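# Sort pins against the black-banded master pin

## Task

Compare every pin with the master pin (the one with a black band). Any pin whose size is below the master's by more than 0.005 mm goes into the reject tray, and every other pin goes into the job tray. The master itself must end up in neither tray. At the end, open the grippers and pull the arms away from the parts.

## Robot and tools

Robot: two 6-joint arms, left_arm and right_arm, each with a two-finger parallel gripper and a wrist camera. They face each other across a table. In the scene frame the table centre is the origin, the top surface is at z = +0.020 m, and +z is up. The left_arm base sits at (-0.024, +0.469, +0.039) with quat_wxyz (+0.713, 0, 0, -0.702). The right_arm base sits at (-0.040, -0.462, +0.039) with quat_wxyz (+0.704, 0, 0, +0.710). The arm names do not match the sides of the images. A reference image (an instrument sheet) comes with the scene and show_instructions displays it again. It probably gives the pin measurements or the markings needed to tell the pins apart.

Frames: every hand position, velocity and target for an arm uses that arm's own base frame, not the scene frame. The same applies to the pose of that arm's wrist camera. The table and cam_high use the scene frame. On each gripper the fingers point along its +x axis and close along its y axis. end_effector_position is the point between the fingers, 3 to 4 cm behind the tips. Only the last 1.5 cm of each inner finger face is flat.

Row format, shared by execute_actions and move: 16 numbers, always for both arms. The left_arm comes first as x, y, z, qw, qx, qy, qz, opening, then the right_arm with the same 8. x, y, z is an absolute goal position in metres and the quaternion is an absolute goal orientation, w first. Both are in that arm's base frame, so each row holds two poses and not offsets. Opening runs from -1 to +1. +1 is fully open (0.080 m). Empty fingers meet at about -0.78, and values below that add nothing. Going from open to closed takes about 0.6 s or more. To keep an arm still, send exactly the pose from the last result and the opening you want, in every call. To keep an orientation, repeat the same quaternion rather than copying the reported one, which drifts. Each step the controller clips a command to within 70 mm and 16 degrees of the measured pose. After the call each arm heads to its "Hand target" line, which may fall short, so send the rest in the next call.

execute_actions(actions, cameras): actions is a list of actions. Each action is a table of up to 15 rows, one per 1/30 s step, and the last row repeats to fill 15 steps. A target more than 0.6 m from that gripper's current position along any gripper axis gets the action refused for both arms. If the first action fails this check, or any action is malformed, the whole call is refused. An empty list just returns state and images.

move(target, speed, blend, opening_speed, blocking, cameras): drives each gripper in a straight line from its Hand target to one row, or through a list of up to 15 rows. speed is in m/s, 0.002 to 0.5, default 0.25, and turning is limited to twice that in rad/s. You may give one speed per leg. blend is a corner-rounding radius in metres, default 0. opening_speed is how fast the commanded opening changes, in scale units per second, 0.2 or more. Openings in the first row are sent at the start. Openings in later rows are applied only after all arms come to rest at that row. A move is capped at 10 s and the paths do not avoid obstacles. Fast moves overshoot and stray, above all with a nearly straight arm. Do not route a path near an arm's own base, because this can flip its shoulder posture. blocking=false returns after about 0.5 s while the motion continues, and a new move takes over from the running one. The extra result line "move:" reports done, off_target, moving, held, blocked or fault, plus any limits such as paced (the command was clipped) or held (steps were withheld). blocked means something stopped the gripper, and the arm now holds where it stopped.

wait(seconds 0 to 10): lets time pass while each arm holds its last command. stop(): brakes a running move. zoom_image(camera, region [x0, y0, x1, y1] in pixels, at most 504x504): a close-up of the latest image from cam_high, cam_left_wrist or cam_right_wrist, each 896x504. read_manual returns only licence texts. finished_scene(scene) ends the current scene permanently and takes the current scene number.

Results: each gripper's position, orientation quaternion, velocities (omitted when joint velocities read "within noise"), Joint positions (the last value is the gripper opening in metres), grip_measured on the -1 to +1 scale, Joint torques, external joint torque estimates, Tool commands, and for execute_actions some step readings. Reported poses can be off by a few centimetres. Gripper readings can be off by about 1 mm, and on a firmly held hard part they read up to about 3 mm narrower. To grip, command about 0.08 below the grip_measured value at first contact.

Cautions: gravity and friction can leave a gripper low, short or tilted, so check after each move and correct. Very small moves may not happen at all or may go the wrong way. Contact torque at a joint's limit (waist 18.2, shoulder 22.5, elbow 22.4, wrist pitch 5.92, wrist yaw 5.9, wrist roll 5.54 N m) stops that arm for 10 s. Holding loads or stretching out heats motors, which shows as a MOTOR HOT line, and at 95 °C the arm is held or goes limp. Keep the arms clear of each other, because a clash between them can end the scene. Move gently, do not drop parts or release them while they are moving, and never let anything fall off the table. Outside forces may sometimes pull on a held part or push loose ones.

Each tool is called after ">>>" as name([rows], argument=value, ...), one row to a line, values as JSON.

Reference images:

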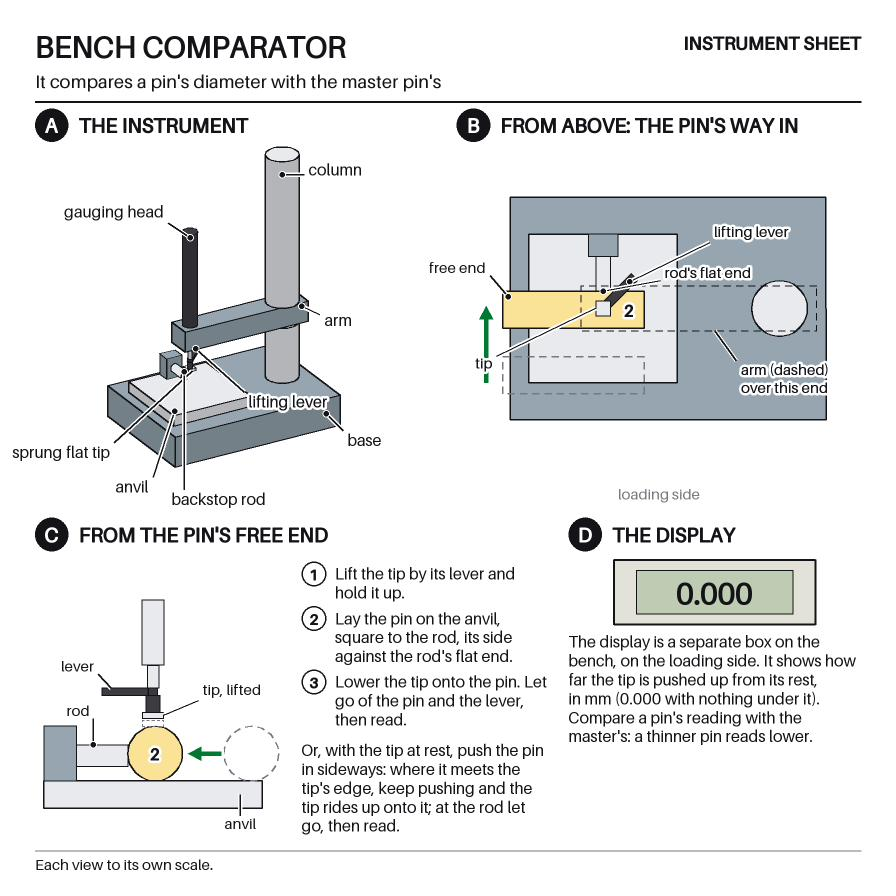

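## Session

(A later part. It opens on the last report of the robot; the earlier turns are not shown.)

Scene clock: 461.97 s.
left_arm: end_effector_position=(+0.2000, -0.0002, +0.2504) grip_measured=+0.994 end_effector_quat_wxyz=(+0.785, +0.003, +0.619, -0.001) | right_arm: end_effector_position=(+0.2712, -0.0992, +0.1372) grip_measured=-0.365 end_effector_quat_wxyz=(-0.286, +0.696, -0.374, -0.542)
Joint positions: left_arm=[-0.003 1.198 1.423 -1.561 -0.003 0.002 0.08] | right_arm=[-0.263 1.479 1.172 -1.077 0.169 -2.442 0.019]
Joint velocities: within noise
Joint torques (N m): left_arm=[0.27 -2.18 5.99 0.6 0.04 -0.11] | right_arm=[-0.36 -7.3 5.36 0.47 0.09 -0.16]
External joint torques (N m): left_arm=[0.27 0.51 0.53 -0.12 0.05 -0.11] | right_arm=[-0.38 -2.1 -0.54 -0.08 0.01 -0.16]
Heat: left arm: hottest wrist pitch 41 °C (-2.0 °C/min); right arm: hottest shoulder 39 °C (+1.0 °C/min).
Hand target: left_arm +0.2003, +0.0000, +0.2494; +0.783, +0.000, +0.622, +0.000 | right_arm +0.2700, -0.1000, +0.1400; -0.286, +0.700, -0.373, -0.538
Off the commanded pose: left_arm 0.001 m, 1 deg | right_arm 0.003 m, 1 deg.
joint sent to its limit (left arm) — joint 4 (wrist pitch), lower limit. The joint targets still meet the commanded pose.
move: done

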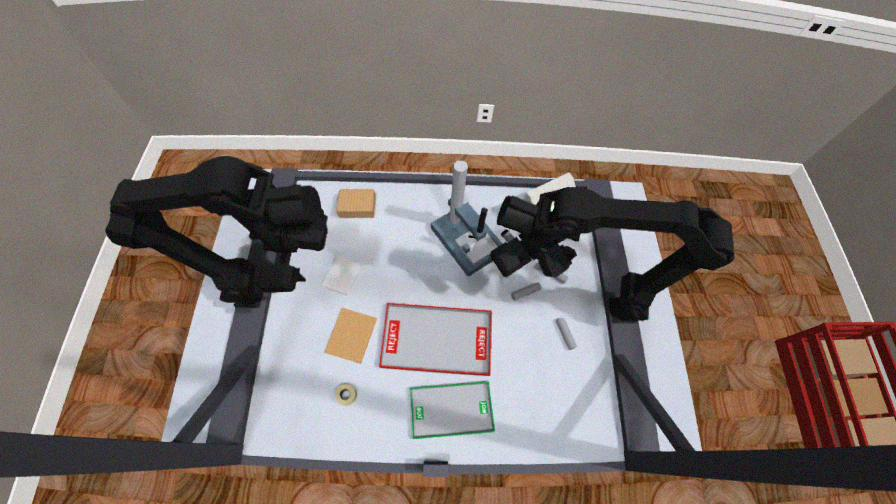

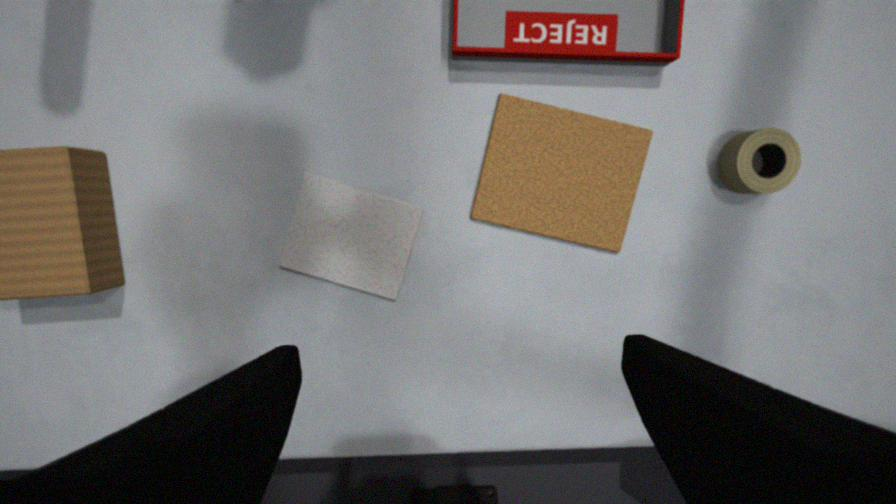

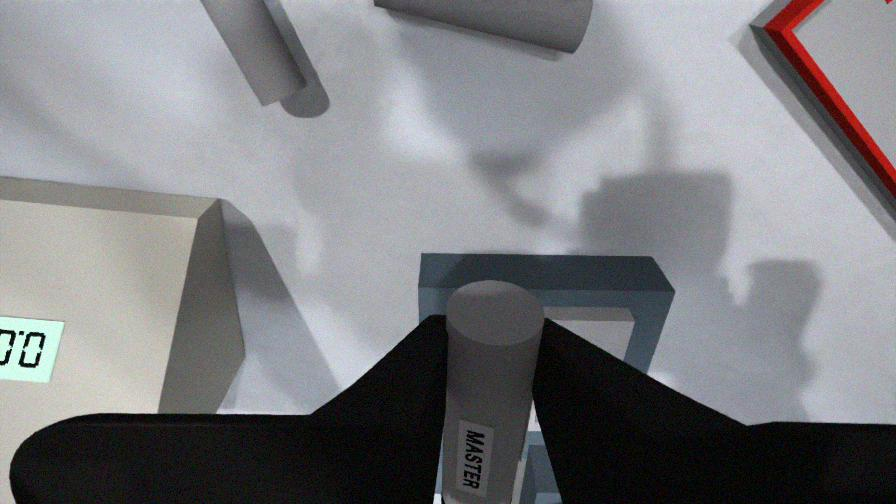

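>>> move(target=[0.2003, 0, 0.2494, 0.783, 0, 0.622, 0, 1, 0.274, -0.122, 0.10, 0.2858, -0.7005, 0.3725, 0.5375, -0.43], speed=0.15, cameras=["cam_high", "cam_right_wrist"])

>>> zoom_image(camera="cam_high", region=[420, 170, 540, 290])

Scene clock: 527.00 s.
left_arm: end_effector_position=(+0.2000, -0.0001, +0.2504) grip_measured=+0.994 end_effector_quat_wxyz=(+0.785, +0.003, +0.619, -0.001) | right_arm: end_effector_position=(+0.2748, -0.1212, +0.1021) grip_measured=-0.365 end_effector_quat_wxyz=(-0.287, +0.702, -0.372, -0.535)
Joint positions: left_arm=[-0.003 1.198 1.423 -1.561 -0.003 0.002 0.08] | right_arm=[-0.338 1.519 1.064 -0.899 0.154 -2.517 0.019]
Joint velocities: within noise
Joint torques (N m): left_arm=[0.21 -2.18 6.01 0.6 0.04 -0.11] | right_arm=[-0.31 -5.45 5.32 0.53 0.07 -0.13]
External joint torques (N m): left_arm=[0.2 0.53 0.53 -0.13 0.05 -0.11] | right_arm=[-0.29 0.05 -0.59 -0.08 0 -0.13]
Heat: left arm: hottest wrist pitch 40 °C (-1.0 °C/min); right arm: hottest shoulder 42 °C (+2.0 °C/min).
Hand target: left_arm +0.2003, +0.0001, +0.2494; +0.783, +0.000, +0.622, +0.000 | right_arm +0.2740, -0.1220, +0.1001; -0.286, +0.701, -0.372, -0.537
Off the commanded pose: left_arm 0.001 m, 1 deg | right_arm 0.002 m, 0 deg.
joint sent to its limit (left arm) — joint 4 (wrist pitch), lower limit. The joint targets still meet the commanded pose.
move: done
Images, in order (width x height): cam_high 896x504, cam_right_wrist 896x504.

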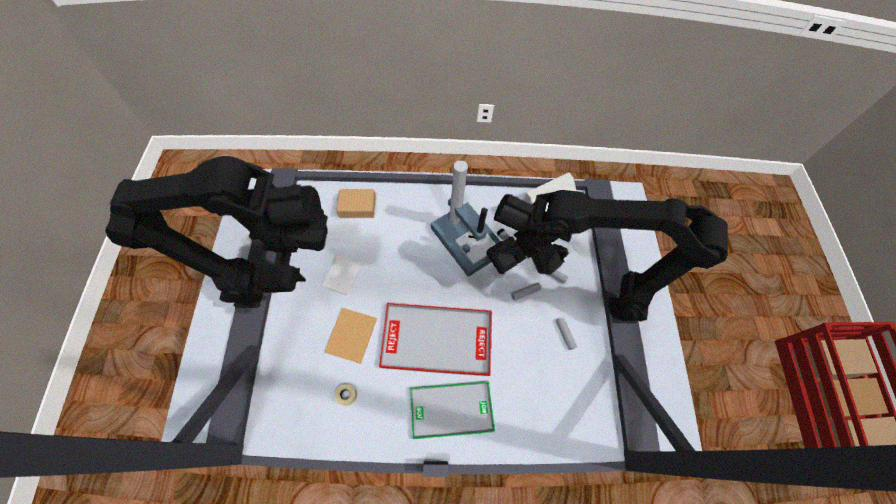

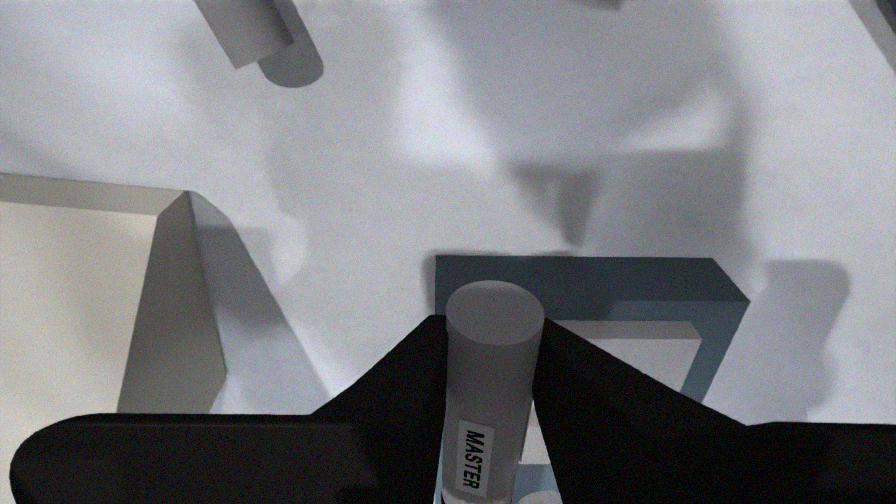

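Scaled by 4.200 from the camera's 896x504 image, which has a finer 1280x720 frame.

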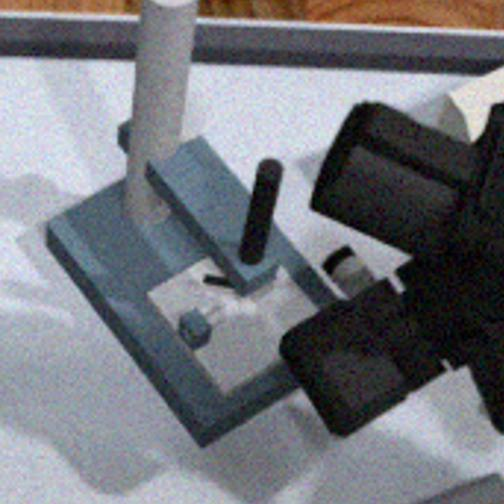

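>>> move(target=[0.2003, 0, 0.2494, 0.783, 0, 0.622, 0, 1, 0.274, -0.122, 0.078, 0.2858, -0.7005, 0.3725, 0.5375, -0.43], speed=0.1, cameras=["cam_high", "cam_right_wrist"])

>>> zoom_image(camera="cam_right_wrist", region=[400, 230, 780, 504])

Scene clock: 542.83 s.
left_arm: end_effector_position=(+0.2000, -0.0001, +0.2504) grip_measured=+0.994 end_effector_quat_wxyz=(+0.785, +0.003, +0.619, -0.001) | right_arm: end_effector_position=(+0.2750, -0.1212, +0.0803) grip_measured=-0.365 end_effector_quat_wxyz=(-0.287, +0.702, -0.372, -0.535)
Joint positions: left_arm=[-0.003 1.198 1.423 -1.561 -0.003 0.002 0.08] | right_arm=[-0.338 1.542 0.996 -0.808 0.154 -2.517 0.019]
Joint velocities: within noise
Joint torques (N m): left_arm=[0.22 -2.21 6.01 0.6 0.05 -0.11] | right_arm=[-0.31 -5.5 5.12 0.53 0.09 -0.14]
External joint torques (N m): left_arm=[0.21 0.57 0.52 -0.12 0.06 -0.11] | right_arm=[-0.3 0 -0.63 -0.07 0.03 -0.14]
Heat: left arm: hottest wrist pitch 40 °C (+0.0 °C/min); right arm: hottest shoulder 40 °C (-1.0 °C/min).
Hand target: left_arm +0.2003, +0.0001, +0.2494; +0.783, +0.000, +0.622, +0.000 | right_arm +0.2740, -0.1220, +0.0781; -0.286, +0.700, -0.373, -0.537
Off the commanded pose: left_arm 0.001 m, 1 deg | right_arm 0.003 m, 0 deg.
joint sent to its limit (left arm) — joint 4 (wrist pitch), lower limit. The joint targets still meet the commanded pose.
move: done
Images, in order (width x height): cam_high 896x504, cam_right_wrist 896x504.

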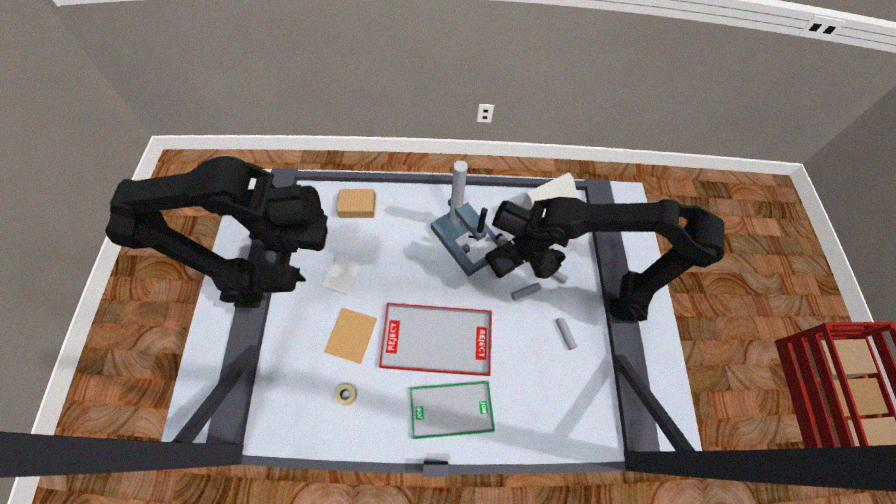

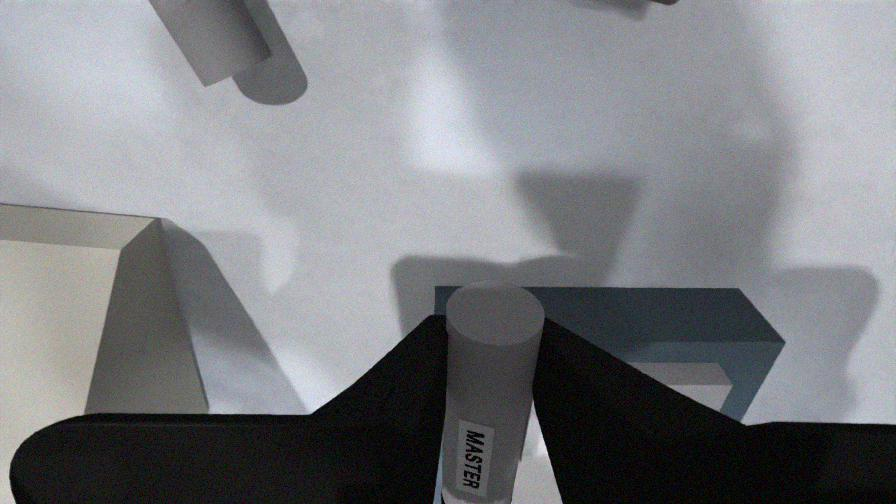

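Scaled by 1.326 from the camera's 896x504 image, which has a finer 1280x720 frame.

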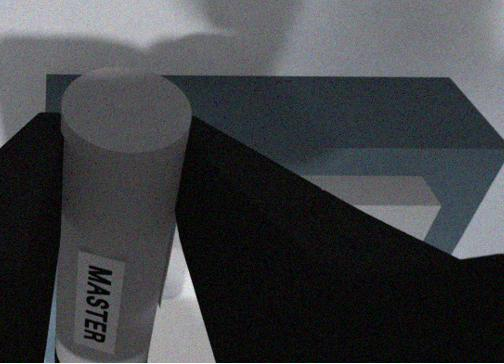

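>>> move(target=[0.2003, 0, 0.2494, 0.783, 0, 0.622, 0, 1, 0.285, -0.1386, 0.078, 0.2858, -0.7005, 0.3725, 0.5375, -0.43], speed=0.1, cameras=["cam_high", "cam_right_wrist"])

>>> zoom_image(camera="cam_right_wrist", region=[400, 250, 780, 504])

>>> zoom_image(camera="cam_high", region=[420, 170, 540, 290])

Scene clock: 567.60 s.
left_arm: end_effector_position=(+0.2000, -0.0001, +0.2504) grip_measured=+0.994 end_effector_quat_wxyz=(+0.785, +0.003, +0.619, -0.001) | right_arm: end_effector_position=(+0.2814, -0.1359, +0.0755) grip_measured=-0.365 end_effector_quat_wxyz=(-0.286, +0.697, -0.373, -0.541)
Joint positions: left_arm=[-0.003 1.198 1.423 -1.561 -0.003 0.002 0.08] | right_arm=[-0.38 1.6 1.038 -0.8 0.145 -2.559 0.019]
Joint velocities: within noise
Joint torques (N m): left_arm=[0.25 -2.17 6.01 0.6 0.04 -0.11] | right_arm=[-0.34 -5.8 7.23 0.46 0.06 -0.16]
External joint torques (N m): left_arm=[0.24 0.62 0.49 -0.12 0.04 -0.11] | right_arm=[-0.34 0.11 1.53 -0.13 -0.01 -0.16]
Heat: left arm: hottest wrist pitch 40 °C (+0.0 °C/min); right arm: hottest shoulder 39 °C (-3.0 °C/min).
Hand target: left_arm +0.2003, +0.0001, +0.2494; +0.783, +0.000, +0.622, +0.000 | right_arm +0.2850, -0.1386, +0.0781; -0.286, +0.701, -0.372, -0.537
Off the commanded pose: left_arm 0.001 m, 1 deg | right_arm 0.005 m, 1 deg.
joint sent to its limit (left arm) — joint 4 (wrist pitch), lower limit. The joint targets still meet the commanded pose.
move: done
Images, in order (width x height): cam_high 896x504, cam_right_wrist 896x504.

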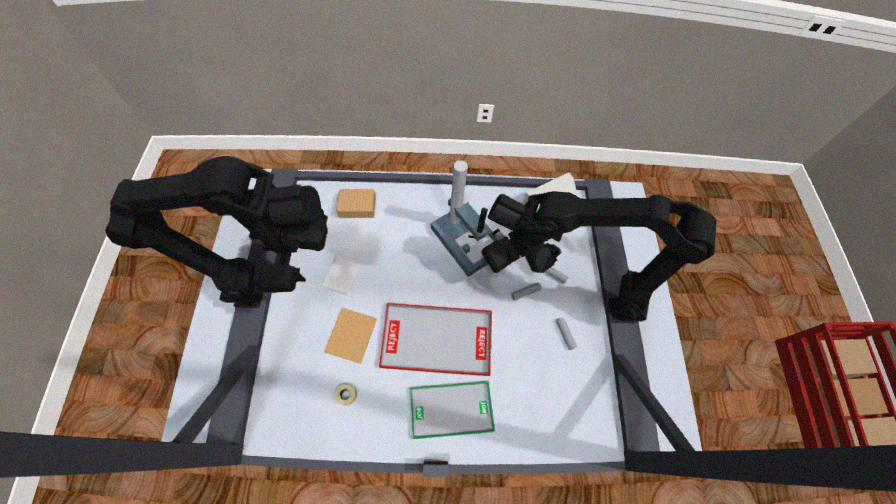

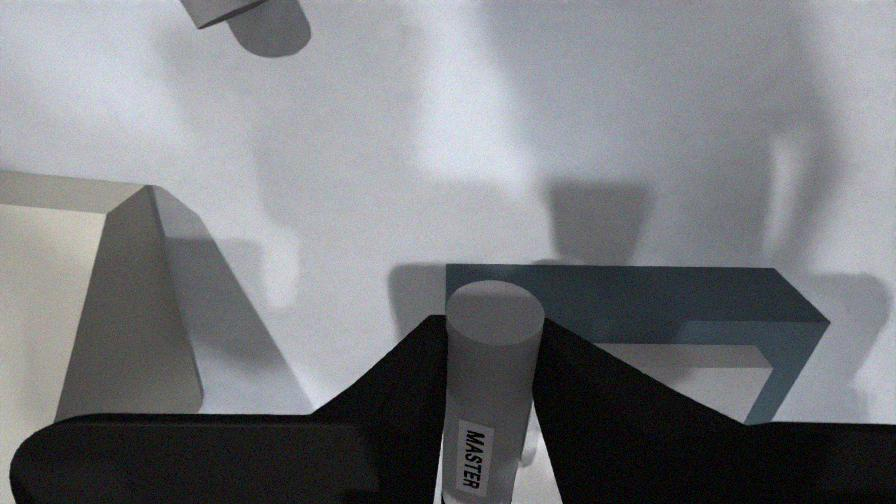

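Scaled by 1.326 from the camera's 896x504 image, which has a finer 1280x720 frame.

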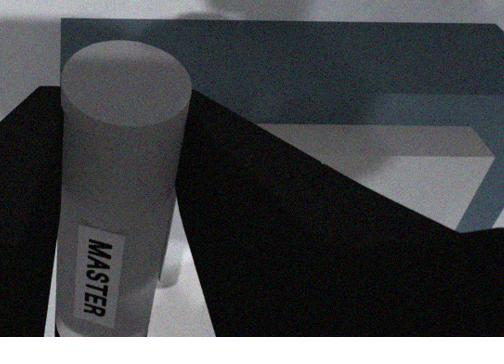

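Scaled by 4.200 from the camera's 896x504 image, which has a finer 1280x720 frame.

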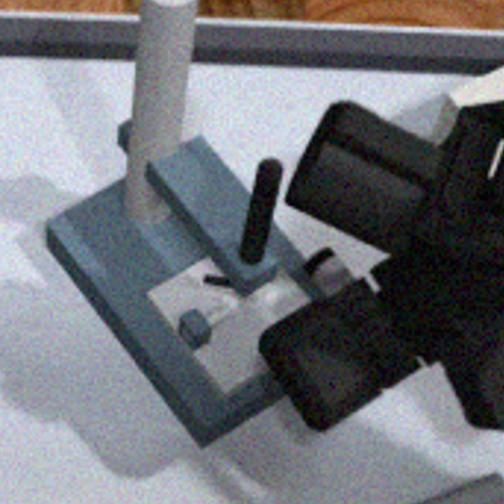

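>>> move(target=[0.2003, 0, 0.2494, 0.783, 0, 0.622, 0, 1, 0.3015, -0.153, 0.084, 0.2858, -0.7005, 0.3725, 0.5375, -0.43], speed=0.1, cameras=["cam_high", "cam_right_wrist"])

>>> zoom_image(camera="cam_high", region=[420, 170, 540, 290])

Scene clock: 594.93 s.
left_arm: end_effector_position=(+0.2000, -0.0001, +0.2504) grip_measured=+0.994 end_effector_quat_wxyz=(+0.785, +0.003, +0.619, -0.001) | right_arm: end_effector_position=(+0.2983, -0.1504, +0.0816) grip_measured=-0.365 end_effector_quat_wxyz=(-0.286, +0.698, -0.373, -0.540)
Joint positions: left_arm=[-0.003 1.198 1.423 -1.561 -0.003 0.002 0.08] | right_arm=[-0.404 1.67 1.137 -0.825 0.14 -2.582 0.019]
Joint velocities: within noise
Joint torques (N m): left_arm=[0.23 -2.18 6.03 0.61 0.04 -0.11] | right_arm=[-0.3 -6.37 7.43 0.33 0.05 -0.14]
External joint torques (N m): left_arm=[0.24 0.51 0.57 -0.11 0.05 -0.11] | right_arm=[-0.34 0.2 1.64 -0.27 0 -0.14]
Heat: left arm: hottest wrist pitch 40 °C (+0.0 °C/min); right arm: hottest shoulder 36 °C (-5.0 °C/min).
Hand target: left_arm +0.2003, +0.0001, +0.2494; +0.783, +0.000, +0.622, +0.000 | right_arm +0.3014, -0.1530, +0.0840; -0.286, +0.701, -0.373, -0.538
Off the commanded pose: left_arm 0.001 m, 1 deg | right_arm 0.005 m, 0 deg.
joint sent to its limit (left arm) — joint 4 (wrist pitch), lower limit. The joint targets still meet the commanded pose.
move: done
Images, in order (width x height): cam_high 896x504, cam_right_wrist 896x504.

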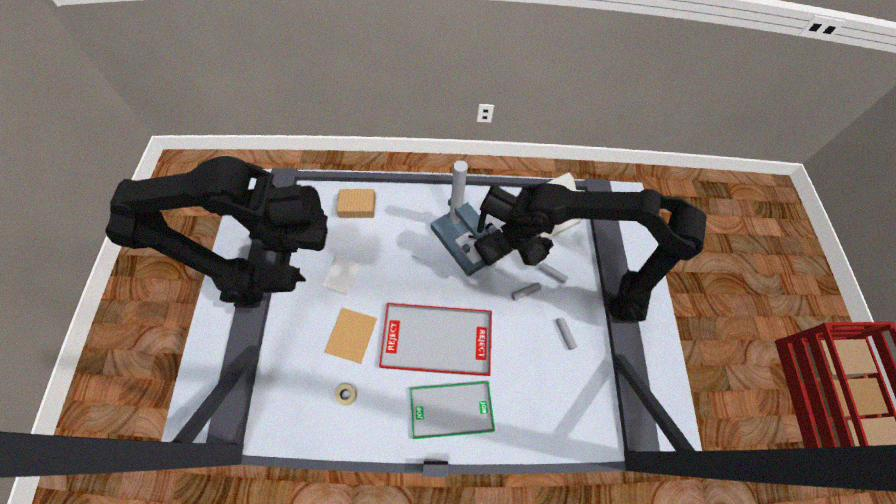

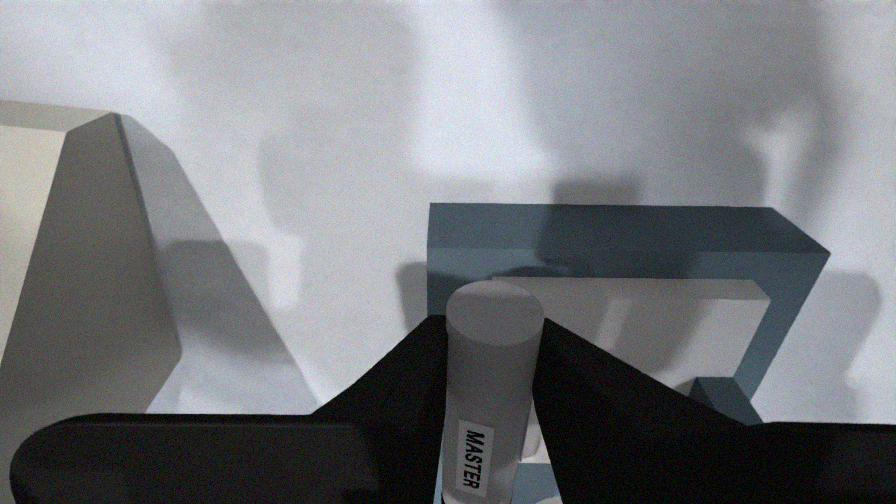

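Scaled by 4.200 from the camera's 896x504 image, which has a finer 1280x720 frame.

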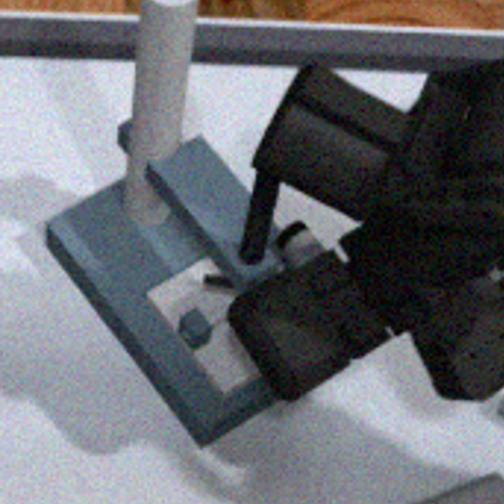

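>>> move([
  [0.2003, 0, 0.2494, 0.783, 0, 0.622, 0, 1, 0.3155, -0.1422, 0.084, 0.2858, -0.7005, 0.3725, 0.5375, -0.43],
  [0.2003, 0, 0.2494, 0.783, 0, 0.622, 0, 1, 0.3155, -0.1422, 0.076, 0.2858, -0.7005, 0.3725, 0.5375, -0.43],
], speed=0.1, cameras=["cam_high", "cam_right_wrist"])

>>> zoom_image(camera="cam_right_wrist", region=[400, 250, 780, 504])

Scene clock: 612.40 s.
left_arm: end_effector_position=(+0.2000, -0.0001, +0.2504) grip_measured=+0.994 end_effector_quat_wxyz=(+0.785, +0.003, +0.619, -0.001) | right_arm: end_effector_position=(+0.3157, -0.1425, +0.0786) grip_measured=-0.365 end_effector_quat_wxyz=(-0.286, +0.703, -0.370, -0.536)
Joint positions: left_arm=[-0.003 1.198 1.423 -1.561 -0.003 0.002 0.08] | right_arm=[-0.36 1.713 1.171 -0.809 0.146 -2.544 0.019]
Joint velocities: within noise
Joint torques (N m): left_arm=[0.28 -2.18 5.97 0.59 0.04 -0.11] | right_arm=[0.21 -6.66 5.23 0.53 0.22 0.17]
External joint torques (N m): left_arm=[0.27 0.55 0.45 -0.15 0.05 -0.11] | right_arm=[0.21 0.2 -0.52 -0.07 0.15 0.17]
Heat: left arm: hottest wrist pitch 40 °C (+0.0 °C/min); right arm: hottest shoulder 37 °C (-2.0 °C/min).
Hand target: left_arm +0.2003, +0.0001, +0.2494; +0.783, +0.000, +0.622, +0.000 | right_arm +0.3154, -0.1422, +0.0760; -0.286, +0.700, -0.373, -0.538
Off the commanded pose: left_arm 0.001 m, 1 deg | right_arm 0.003 m, 0 deg.
joint sent to its limit (left arm) — joint 4 (wrist pitch), lower limit. The joint targets still meet the commanded pose.
move: done
Images, in order (width x height): cam_high 896x504, cam_right_wrist 896x504.

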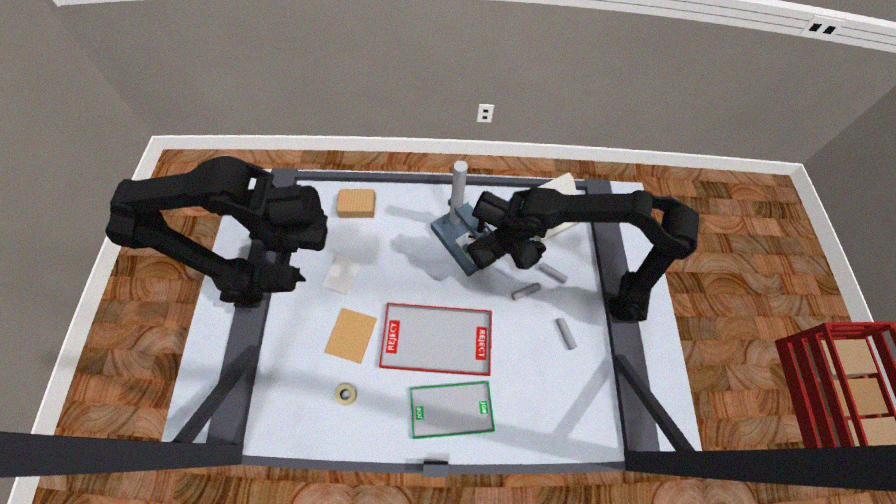

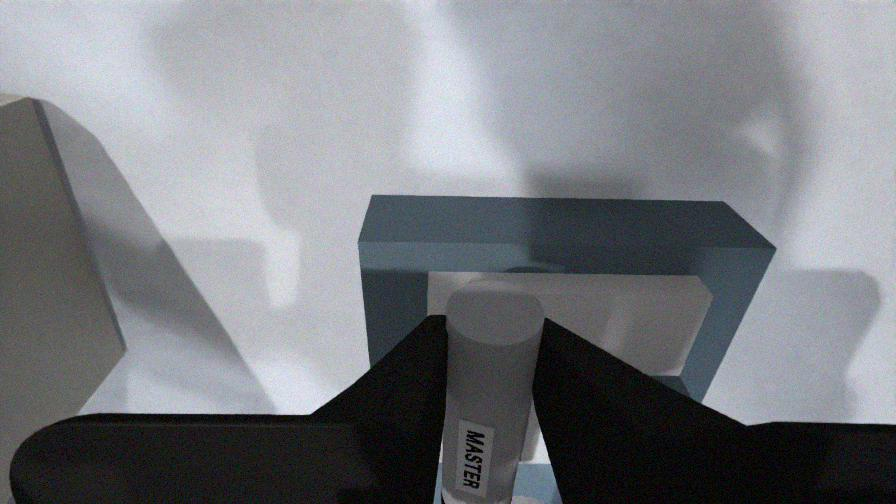

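Scaled by 1.326 from the camera's 896x504 image, which has a finer 1280x720 frame.

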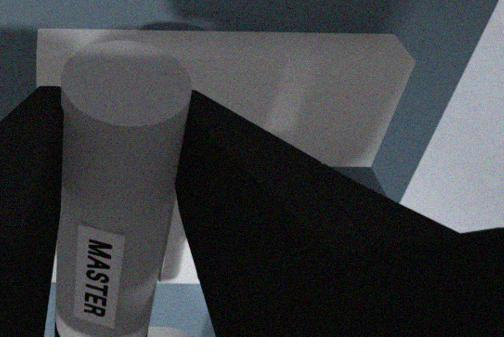

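>>> move(target=[0.2003, 0, 0.2494, 0.783, 0, 0.622, 0, 1, 0.3155, -0.1422, 0.070, 0.2919, -0.6962, 0.3804, 0.5342, -0.43], speed=0.05, cameras=["cam_right_wrist"])

Scene clock: 632.57 s.
left_arm: end_effector_position=(+0.2000, -0.0001, +0.2504) grip_measured=+0.994 end_effector_quat_wxyz=(+0.785, +0.003, +0.619, -0.001) | right_arm: end_effector_position=(+0.3159, -0.1429, +0.0728) grip_measured=-0.365 end_effector_quat_wxyz=(-0.293, +0.698, -0.378, -0.533)
Joint positions: left_arm=[-0.003 1.198 1.423 -1.561 -0.003 0.002 0.08] | right_arm=[-0.359 1.723 1.159 -0.789 0.151 -2.519 0.019]
Joint velocities: within noise
Joint torques (N m): left_arm=[0.21 -2.15 5.98 0.59 0.04 -0.12] | right_arm=[0.29 -6.7 5.07 0.54 0.22 0.19]
External joint torques (N m): left_arm=[0.22 0.57 0.5 -0.14 0.05 -0.12] | right_arm=[0.25 0.18 -0.6 -0.05 0.16 0.19]
Heat: left arm: hottest wrist pitch 40 °C (+0.0 °C/min); right arm: hottest shoulder 37 °C (-1.0 °C/min).
Hand target: left_arm +0.2003, +0.0001, +0.2494; +0.783, +0.000, +0.622, +0.000 | right_arm +0.3155, -0.1422, +0.0700; -0.292, +0.696, -0.380, -0.534
Off the commanded pose: left_arm 0.001 m, 1 deg | right_arm 0.003 m, 0 deg.
joint sent to its limit (left arm) — joint 4 (wrist pitch), lower limit. The joint targets still meet the commanded pose.
move: done
Images, in order (width x height): cam_right_wrist 896x504.

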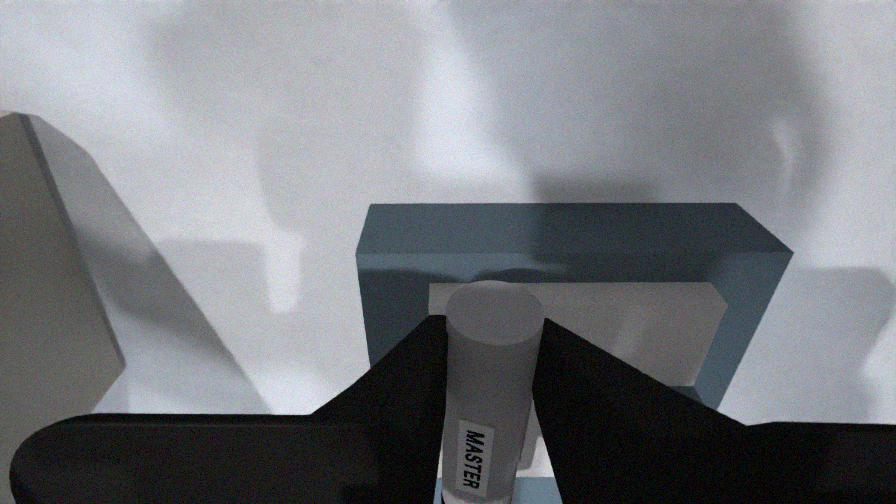

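>>> move(target=[0.2003, 0, 0.2494, 0.783, 0, 0.622, 0, 1, 0.3155, -0.1422, 0.066, 0.2919, -0.6962, 0.3804, 0.5342, -0.43], speed=0.03, cameras=["cam_right_wrist"])

Scene clock: 640.87 s.
left_arm: end_effector_position=(+0.2000, -0.0001, +0.2504) grip_measured=+0.994 end_effector_quat_wxyz=(+0.785, +0.003, +0.619, -0.001) | right_arm: end_effector_position=(+0.3160, -0.1429, +0.0689) grip_measured=-0.365 end_effector_quat_wxyz=(-0.293, +0.698, -0.378, -0.532)
Joint positions: left_arm=[-0.003 1.198 1.423 -1.561 -0.003 0.002 0.08] | right_arm=[-0.359 1.728 1.149 -0.773 0.151 -2.519 0.019]
Joint velocities: within noise
Joint torques (N m): left_arm=[0.22 -2.14 6 0.59 0.04 -0.11] | right_arm=[0.32 -6.74 5.08 0.51 0.22 0.16]
External joint torques (N m): left_arm=[0.23 0.53 0.59 -0.12 0.04 -0.11] | right_arm=[0.32 0.18 -0.62 -0.1 0.15 0.16]
Heat: left arm: hottest wrist pitch 40 °C (+0.0 °C/min); right arm: hottest shoulder 37 °C (+0.0 °C/min).
Hand target: left_arm +0.2003, +0.0001, +0.2494; +0.783, +0.000, +0.622, +0.000 | right_arm +0.3155, -0.1422, +0.0661; -0.292, +0.696, -0.380, -0.534
Off the commanded pose: left_arm 0.001 m, 1 deg | right_arm 0.003 m, 0 deg.
joint sent to its limit (left arm) — joint 4 (wrist pitch), lower limit. The joint targets still meet the commanded pose.
move: done
Images, in order (width x height): cam_right_wrist 896x504.

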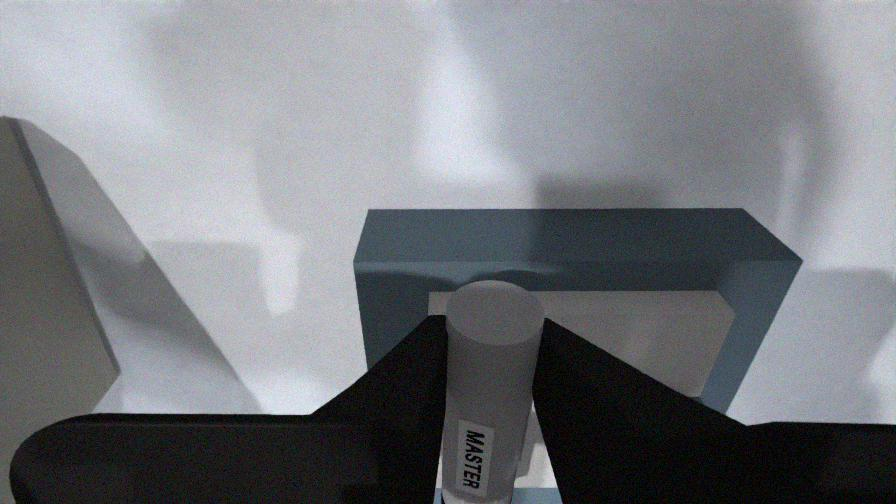

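>>> move(target=[0.2003, 0, 0.2494, 0.783, 0, 0.622, 0, 1, 0.3155, -0.1422, 0.062, 0.2919, -0.6962, 0.3804, 0.5342, -0.43], speed=0.03, cameras=["cam_right_wrist"])

Scene clock: 647.93 s.
left_arm: end_effector_position=(+0.2000, -0.0001, +0.2504) grip_measured=+0.994 end_effector_quat_wxyz=(+0.785, +0.003, +0.619, -0.001) | right_arm: end_effector_position=(+0.3159, -0.1430, +0.0648) grip_measured=-0.365 end_effector_quat_wxyz=(-0.293, +0.698, -0.378, -0.532)
Joint positions: left_arm=[-0.003 1.198 1.423 -1.561 -0.003 0.002 0.08] | right_arm=[-0.359 1.734 1.138 -0.757 0.152 -2.519 0.019]
Joint velocities: within noise
Joint torques (N m): left_arm=[0.2 -2.16 6 0.6 0.06 -0.11] | right_arm=[0.39 -6.76 5 0.52 0.23 0.17]
External joint torques (N m): left_arm=[0.21 0.46 0.58 -0.14 0.06 -0.11] | right_arm=[0.44 0.22 -0.7 -0.08 0.15 0.17]
Heat: left arm: hottest wrist pitch 40 °C (+0.0 °C/min); right arm: hottest shoulder 37 °C (+0.0 °C/min).
Hand target: left_arm +0.2003, +0.0001, +0.2494; +0.783, +0.000, +0.622, +0.000 | right_arm +0.3154, -0.1423, +0.0620; -0.292, +0.696, -0.380, -0.534
Off the commanded pose: left_arm 0.001 m, 1 deg | right_arm 0.003 m, 0 deg.
joint sent to its limit (left arm) — joint 4 (wrist pitch), lower limit. The joint targets still meet the commanded pose.
move: done
Images, in order (width x height): cam_right_wrist 896x504.

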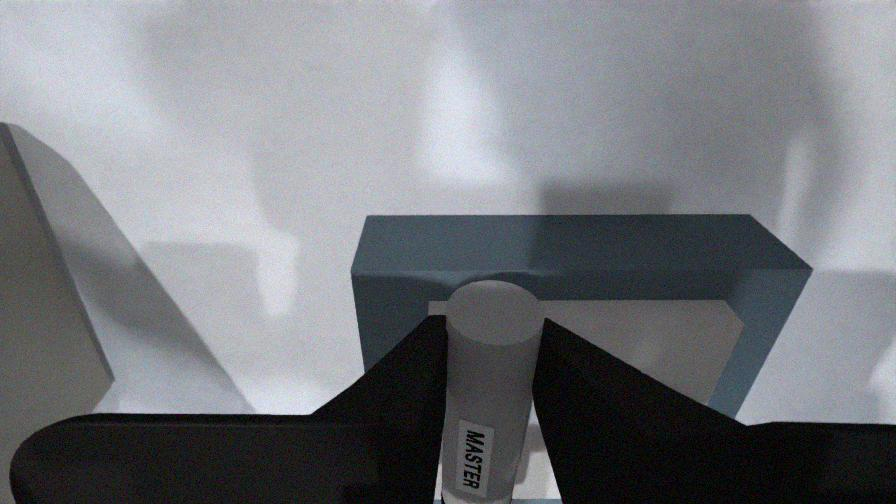

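>>> move(target=[0.2003, 0, 0.2494, 0.783, 0, 0.622, 0, 1, 0.3155, -0.1422, 0.0585, 0.2919, -0.6962, 0.3804, 0.5342, -0.43], speed=0.02, cameras=["cam_right_wrist"])

Scene clock: 671.70 s.
left_arm: end_effector_position=(+0.2000, -0.0001, +0.2504) grip_measured=+0.994 end_effector_quat_wxyz=(+0.785, +0.003, +0.619, -0.001) | right_arm: end_effector_position=(+0.3162, -0.1429, +0.0617) grip_measured=-0.365 end_effector_quat_wxyz=(-0.293, +0.699, -0.378, -0.532)
Joint positions: left_arm=[-0.003 1.198 1.423 -1.561 -0.003 0.002 0.08] | right_arm=[-0.359 1.738 1.13 -0.743 0.152 -2.519 0.019]
Joint velocities: within noise
Joint torques (N m): left_arm=[0.25 -2.2 6 0.61 0.04 -0.1] | right_arm=[0.33 -6.65 4.94 0.54 0.21 0.17]
External joint torques (N m): left_arm=[0.24 0.52 0.53 -0.11 0.05 -0.1] | right_arm=[0.34 0.31 -0.73 -0.07 0.14 0.17]
Heat: left arm: hottest wrist pitch 40 °C (+0.0 °C/min); right arm: hottest shoulder 38 °C (+1.0 °C/min).
Hand target: left_arm +0.2003, +0.0001, +0.2494; +0.783, +0.000, +0.622, +0.000 | right_arm +0.3156, -0.1422, +0.0586; -0.292, +0.696, -0.380, -0.534
Off the commanded pose: left_arm 0.001 m, 1 deg | right_arm 0.003 m, 0 deg.
joint sent to its limit (left arm) — joint 4 (wrist pitch), lower limit. The joint targets still meet the commanded pose.
move: done
Images, in order (width x height): cam_right_wrist 896x504.

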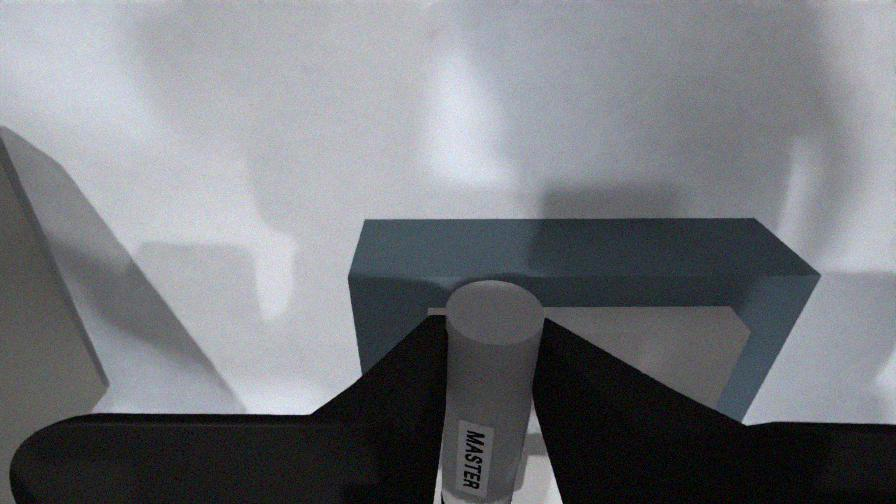

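>>> move(target=[0.2003, 0, 0.2494, 0.783, 0, 0.622, 0, 1, 0.3155, -0.1422, 0.056, 0.2919, -0.6962, 0.3804, 0.5342, -0.43], speed=0.02, cameras=["cam_right_wrist"])

>>> zoom_image(camera="cam_right_wrist", region=[400, 250, 780, 504])

Scene clock: 685.40 s.
left_arm: end_effector_position=(+0.2000, -0.0001, +0.2504) grip_measured=+0.994 end_effector_quat_wxyz=(+0.785, +0.003, +0.619, -0.001) | right_arm: end_effector_position=(+0.3166, -0.1431, +0.0607) grip_measured=-0.365 end_effector_quat_wxyz=(-0.293, +0.700, -0.378, -0.531)
Joint positions: left_arm=[-0.003 1.198 1.423 -1.561 -0.003 0.002 0.08] | right_arm=[-0.359 1.738 1.125 -0.735 0.153 -2.519 0.019]
Joint velocities: within noise
Joint torques (N m): left_arm=[0.25 -2.18 6.01 0.59 0.05 -0.1] | right_arm=[0.29 -6.35 4.61 0.64 0.18 0.17]
External joint torques (N m): left_arm=[0.23 0.48 0.56 -0.14 0.06 -0.1] | right_arm=[0.28 0.6 -1.07 0.01 0.11 0.16]
Heat: left arm: hottest wrist pitch 40 °C (+0.0 °C/min); right arm: hottest shoulder 39 °C (+2.0 °C/min).
Hand target: left_arm +0.2003, +0.0001, +0.2494; +0.783, +0.000, +0.622, +0.000 | right_arm +0.3155, -0.1422, +0.0560; -0.292, +0.696, -0.380, -0.534
Off the commanded pose: left_arm 0.001 m, 1 deg | right_arm 0.005 m, 1 deg.
joint sent to its limit (left arm) — joint 4 (wrist pitch), lower limit. The joint targets still meet the commanded pose.
move: done
Images, in order (width x height): cam_right_wrist 896x504.

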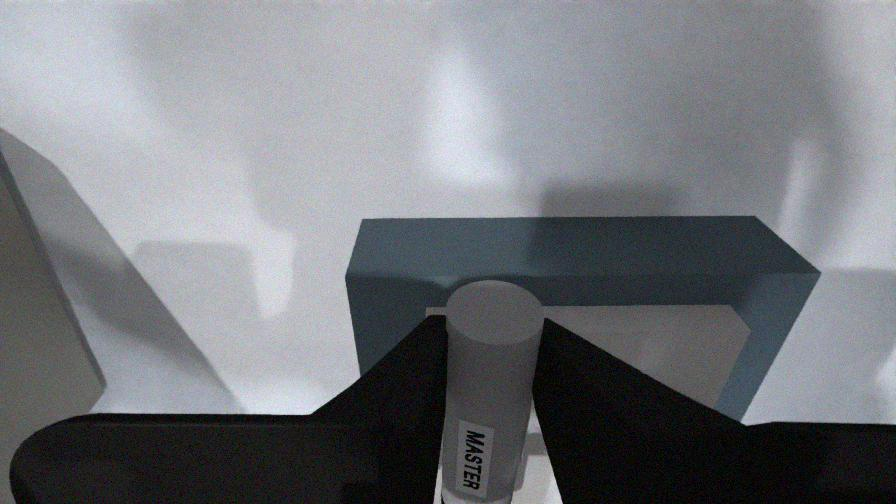

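Scaled by 1.326 from the camera's 896x504 image, which has a finer 1280x720 frame.

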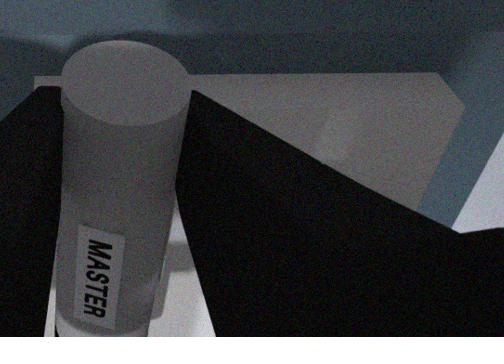

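>>> move([
  [0.2003, 0, 0.2494, 0.783, 0, 0.622, 0, 1, 0.3155, -0.1422, 0.0595, 0.2919, -0.6962, 0.3804, 0.5342, -0.43],
  [0.2003, 0, 0.2494, 0.783, 0, 0.622, 0, 1, 0.3273, -0.1347, 0.0595, 0.2919, -0.6962, 0.3804, 0.5342, -0.43],
], speed=0.05, cameras=["cam_right_wrist"])

>>> move(target=[0.2003, 0, 0.2494, 0.783, 0, 0.622, 0, 1, 0.3357, -0.1293, 0.0595, 0.2919, -0.6962, 0.3804, 0.5342, -0.43], speed=0.03, cameras=["cam_high", "cam_right_wrist"])

>>> zoom_image(camera="cam_high", region=[420, 170, 540, 290])

Scene clock: 700.53 s.
left_arm: end_effector_position=(+0.2000, -0.0001, +0.2504) grip_measured=+0.994 end_effector_quat_wxyz=(+0.785, +0.003, +0.619, -0.001) | right_arm: end_effector_position=(+0.3243, -0.1358, +0.0608) grip_measured=-0.365 end_effector_quat_wxyz=(-0.292, +0.697, -0.381, -0.533)
Joint positions: left_arm=[-0.003 1.198 1.423 -1.561 -0.003 0.002 0.08] | right_arm=[-0.327 1.763 1.157 -0.756 0.164 -2.485 0.019]
Joint velocities: within noise
Joint torques (N m): left_arm=[0.27 -2.14 6.01 0.6 0.06 -0.11] | right_arm=[0.54 -6.24 6.71 0.3 0.05 0.18]
External joint torques (N m): left_arm=[0.26 0.6 0.54 -0.12 0.06 -0.12] | right_arm=[0.55 0.89 1.04 -0.3 -0.03 0.18]
Heat: left arm: hottest wrist pitch 39 °C (-1.0 °C/min); right arm: hottest shoulder 39 °C (+2.0 °C/min).
Hand target: left_arm +0.2003, +0.0001, +0.2494; +0.783, +0.000, +0.622, +0.000 | right_arm +0.3273, -0.1347, +0.0595; -0.292, +0.696, -0.380, -0.534
Off the commanded pose: left_arm 0.001 m, 1 deg | right_arm 0.003 m, 0 deg.
joint sent to its limit (left arm) — joint 4 (wrist pitch), lower limit. The joint targets still meet the commanded pose.
move: done
Images, in order (width x height): cam_right_wrist 896x504.

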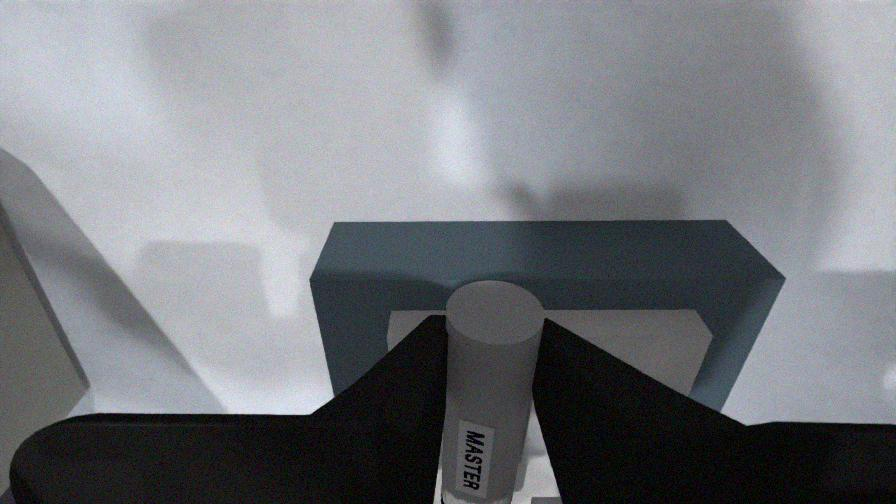

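Scene clock: 701.33 s.
left_arm: end_effector_position=(+0.2000, -0.0001, +0.2504) grip_measured=+0.994 end_effector_quat_wxyz=(+0.785, +0.003, +0.619, -0.001) | right_arm: end_effector_position=(+0.3326, -0.1307, +0.0609) grip_measured=-0.365 end_effector_quat_wxyz=(-0.292, +0.697, -0.381, -0.533)
Joint positions: left_arm=[-0.003 1.198 1.423 -1.561 -0.003 0.002 0.08] | right_arm=[-0.304 1.787 1.186 -0.766 0.169 -2.461 0.019]
Joint velocities: within noise
Joint torques (N m): left_arm=[0.25 -2.16 6.01 0.6 0.04 -0.11] | right_arm=[0.55 -6.46 6.69 0.31 0.03 0.17]
External joint torques (N m): left_arm=[0.25 0.51 0.53 -0.14 0.05 -0.11] | right_arm=[0.57 0.87 1.02 -0.28 -0.04 0.17]
Heat: left arm: hottest wrist pitch 39 °C (-1.0 °C/min); right arm: hottest shoulder 39 °C (+2.0 °C/min).
Hand target: left_arm +0.2003, +0.0001, +0.2494; +0.783, +0.000, +0.622, +0.000 | right_arm +0.3357, -0.1293, +0.0595; -0.292, +0.696, -0.380, -0.534
Off the commanded pose: left_arm 0.001 m, 1 deg | right_arm 0.004 m, 0 deg.
joint sent to its limit (left arm) — joint 4 (wrist pitch), lower limit. The joint targets still meet the commanded pose.
move: done
Images, in order (width x height): cam_high 896x504, cam_right_wrist 896x504.

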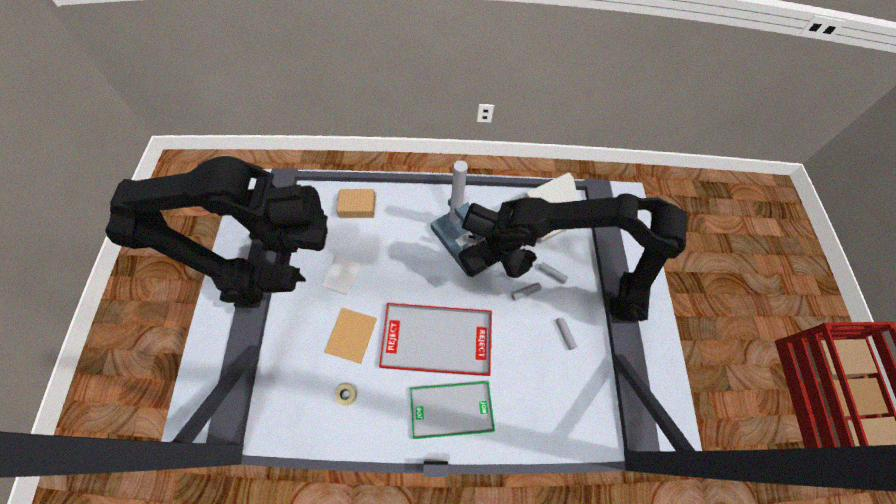

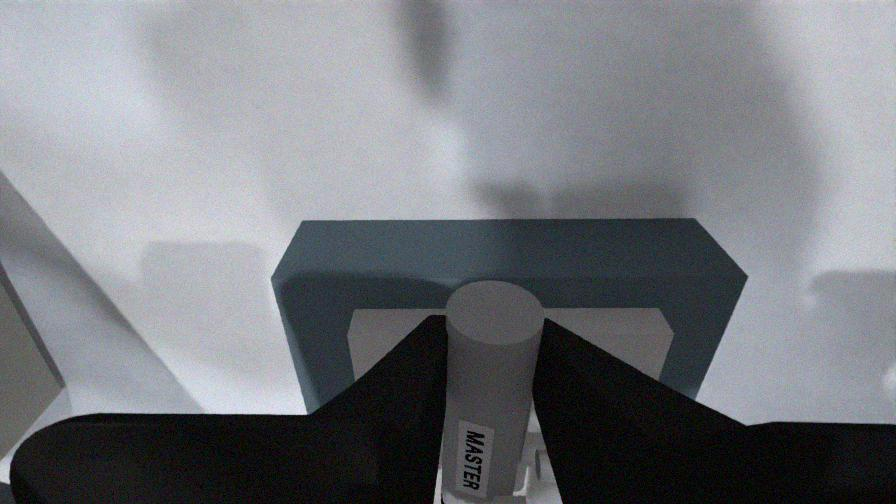

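Scaled by 4.200 from the camera's 896x504 image, which has a finer 1280x720 frame.

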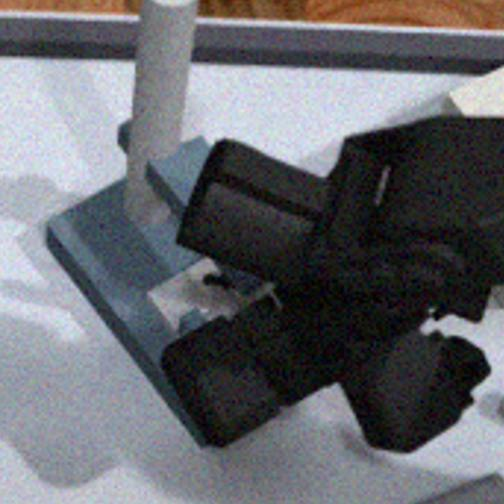

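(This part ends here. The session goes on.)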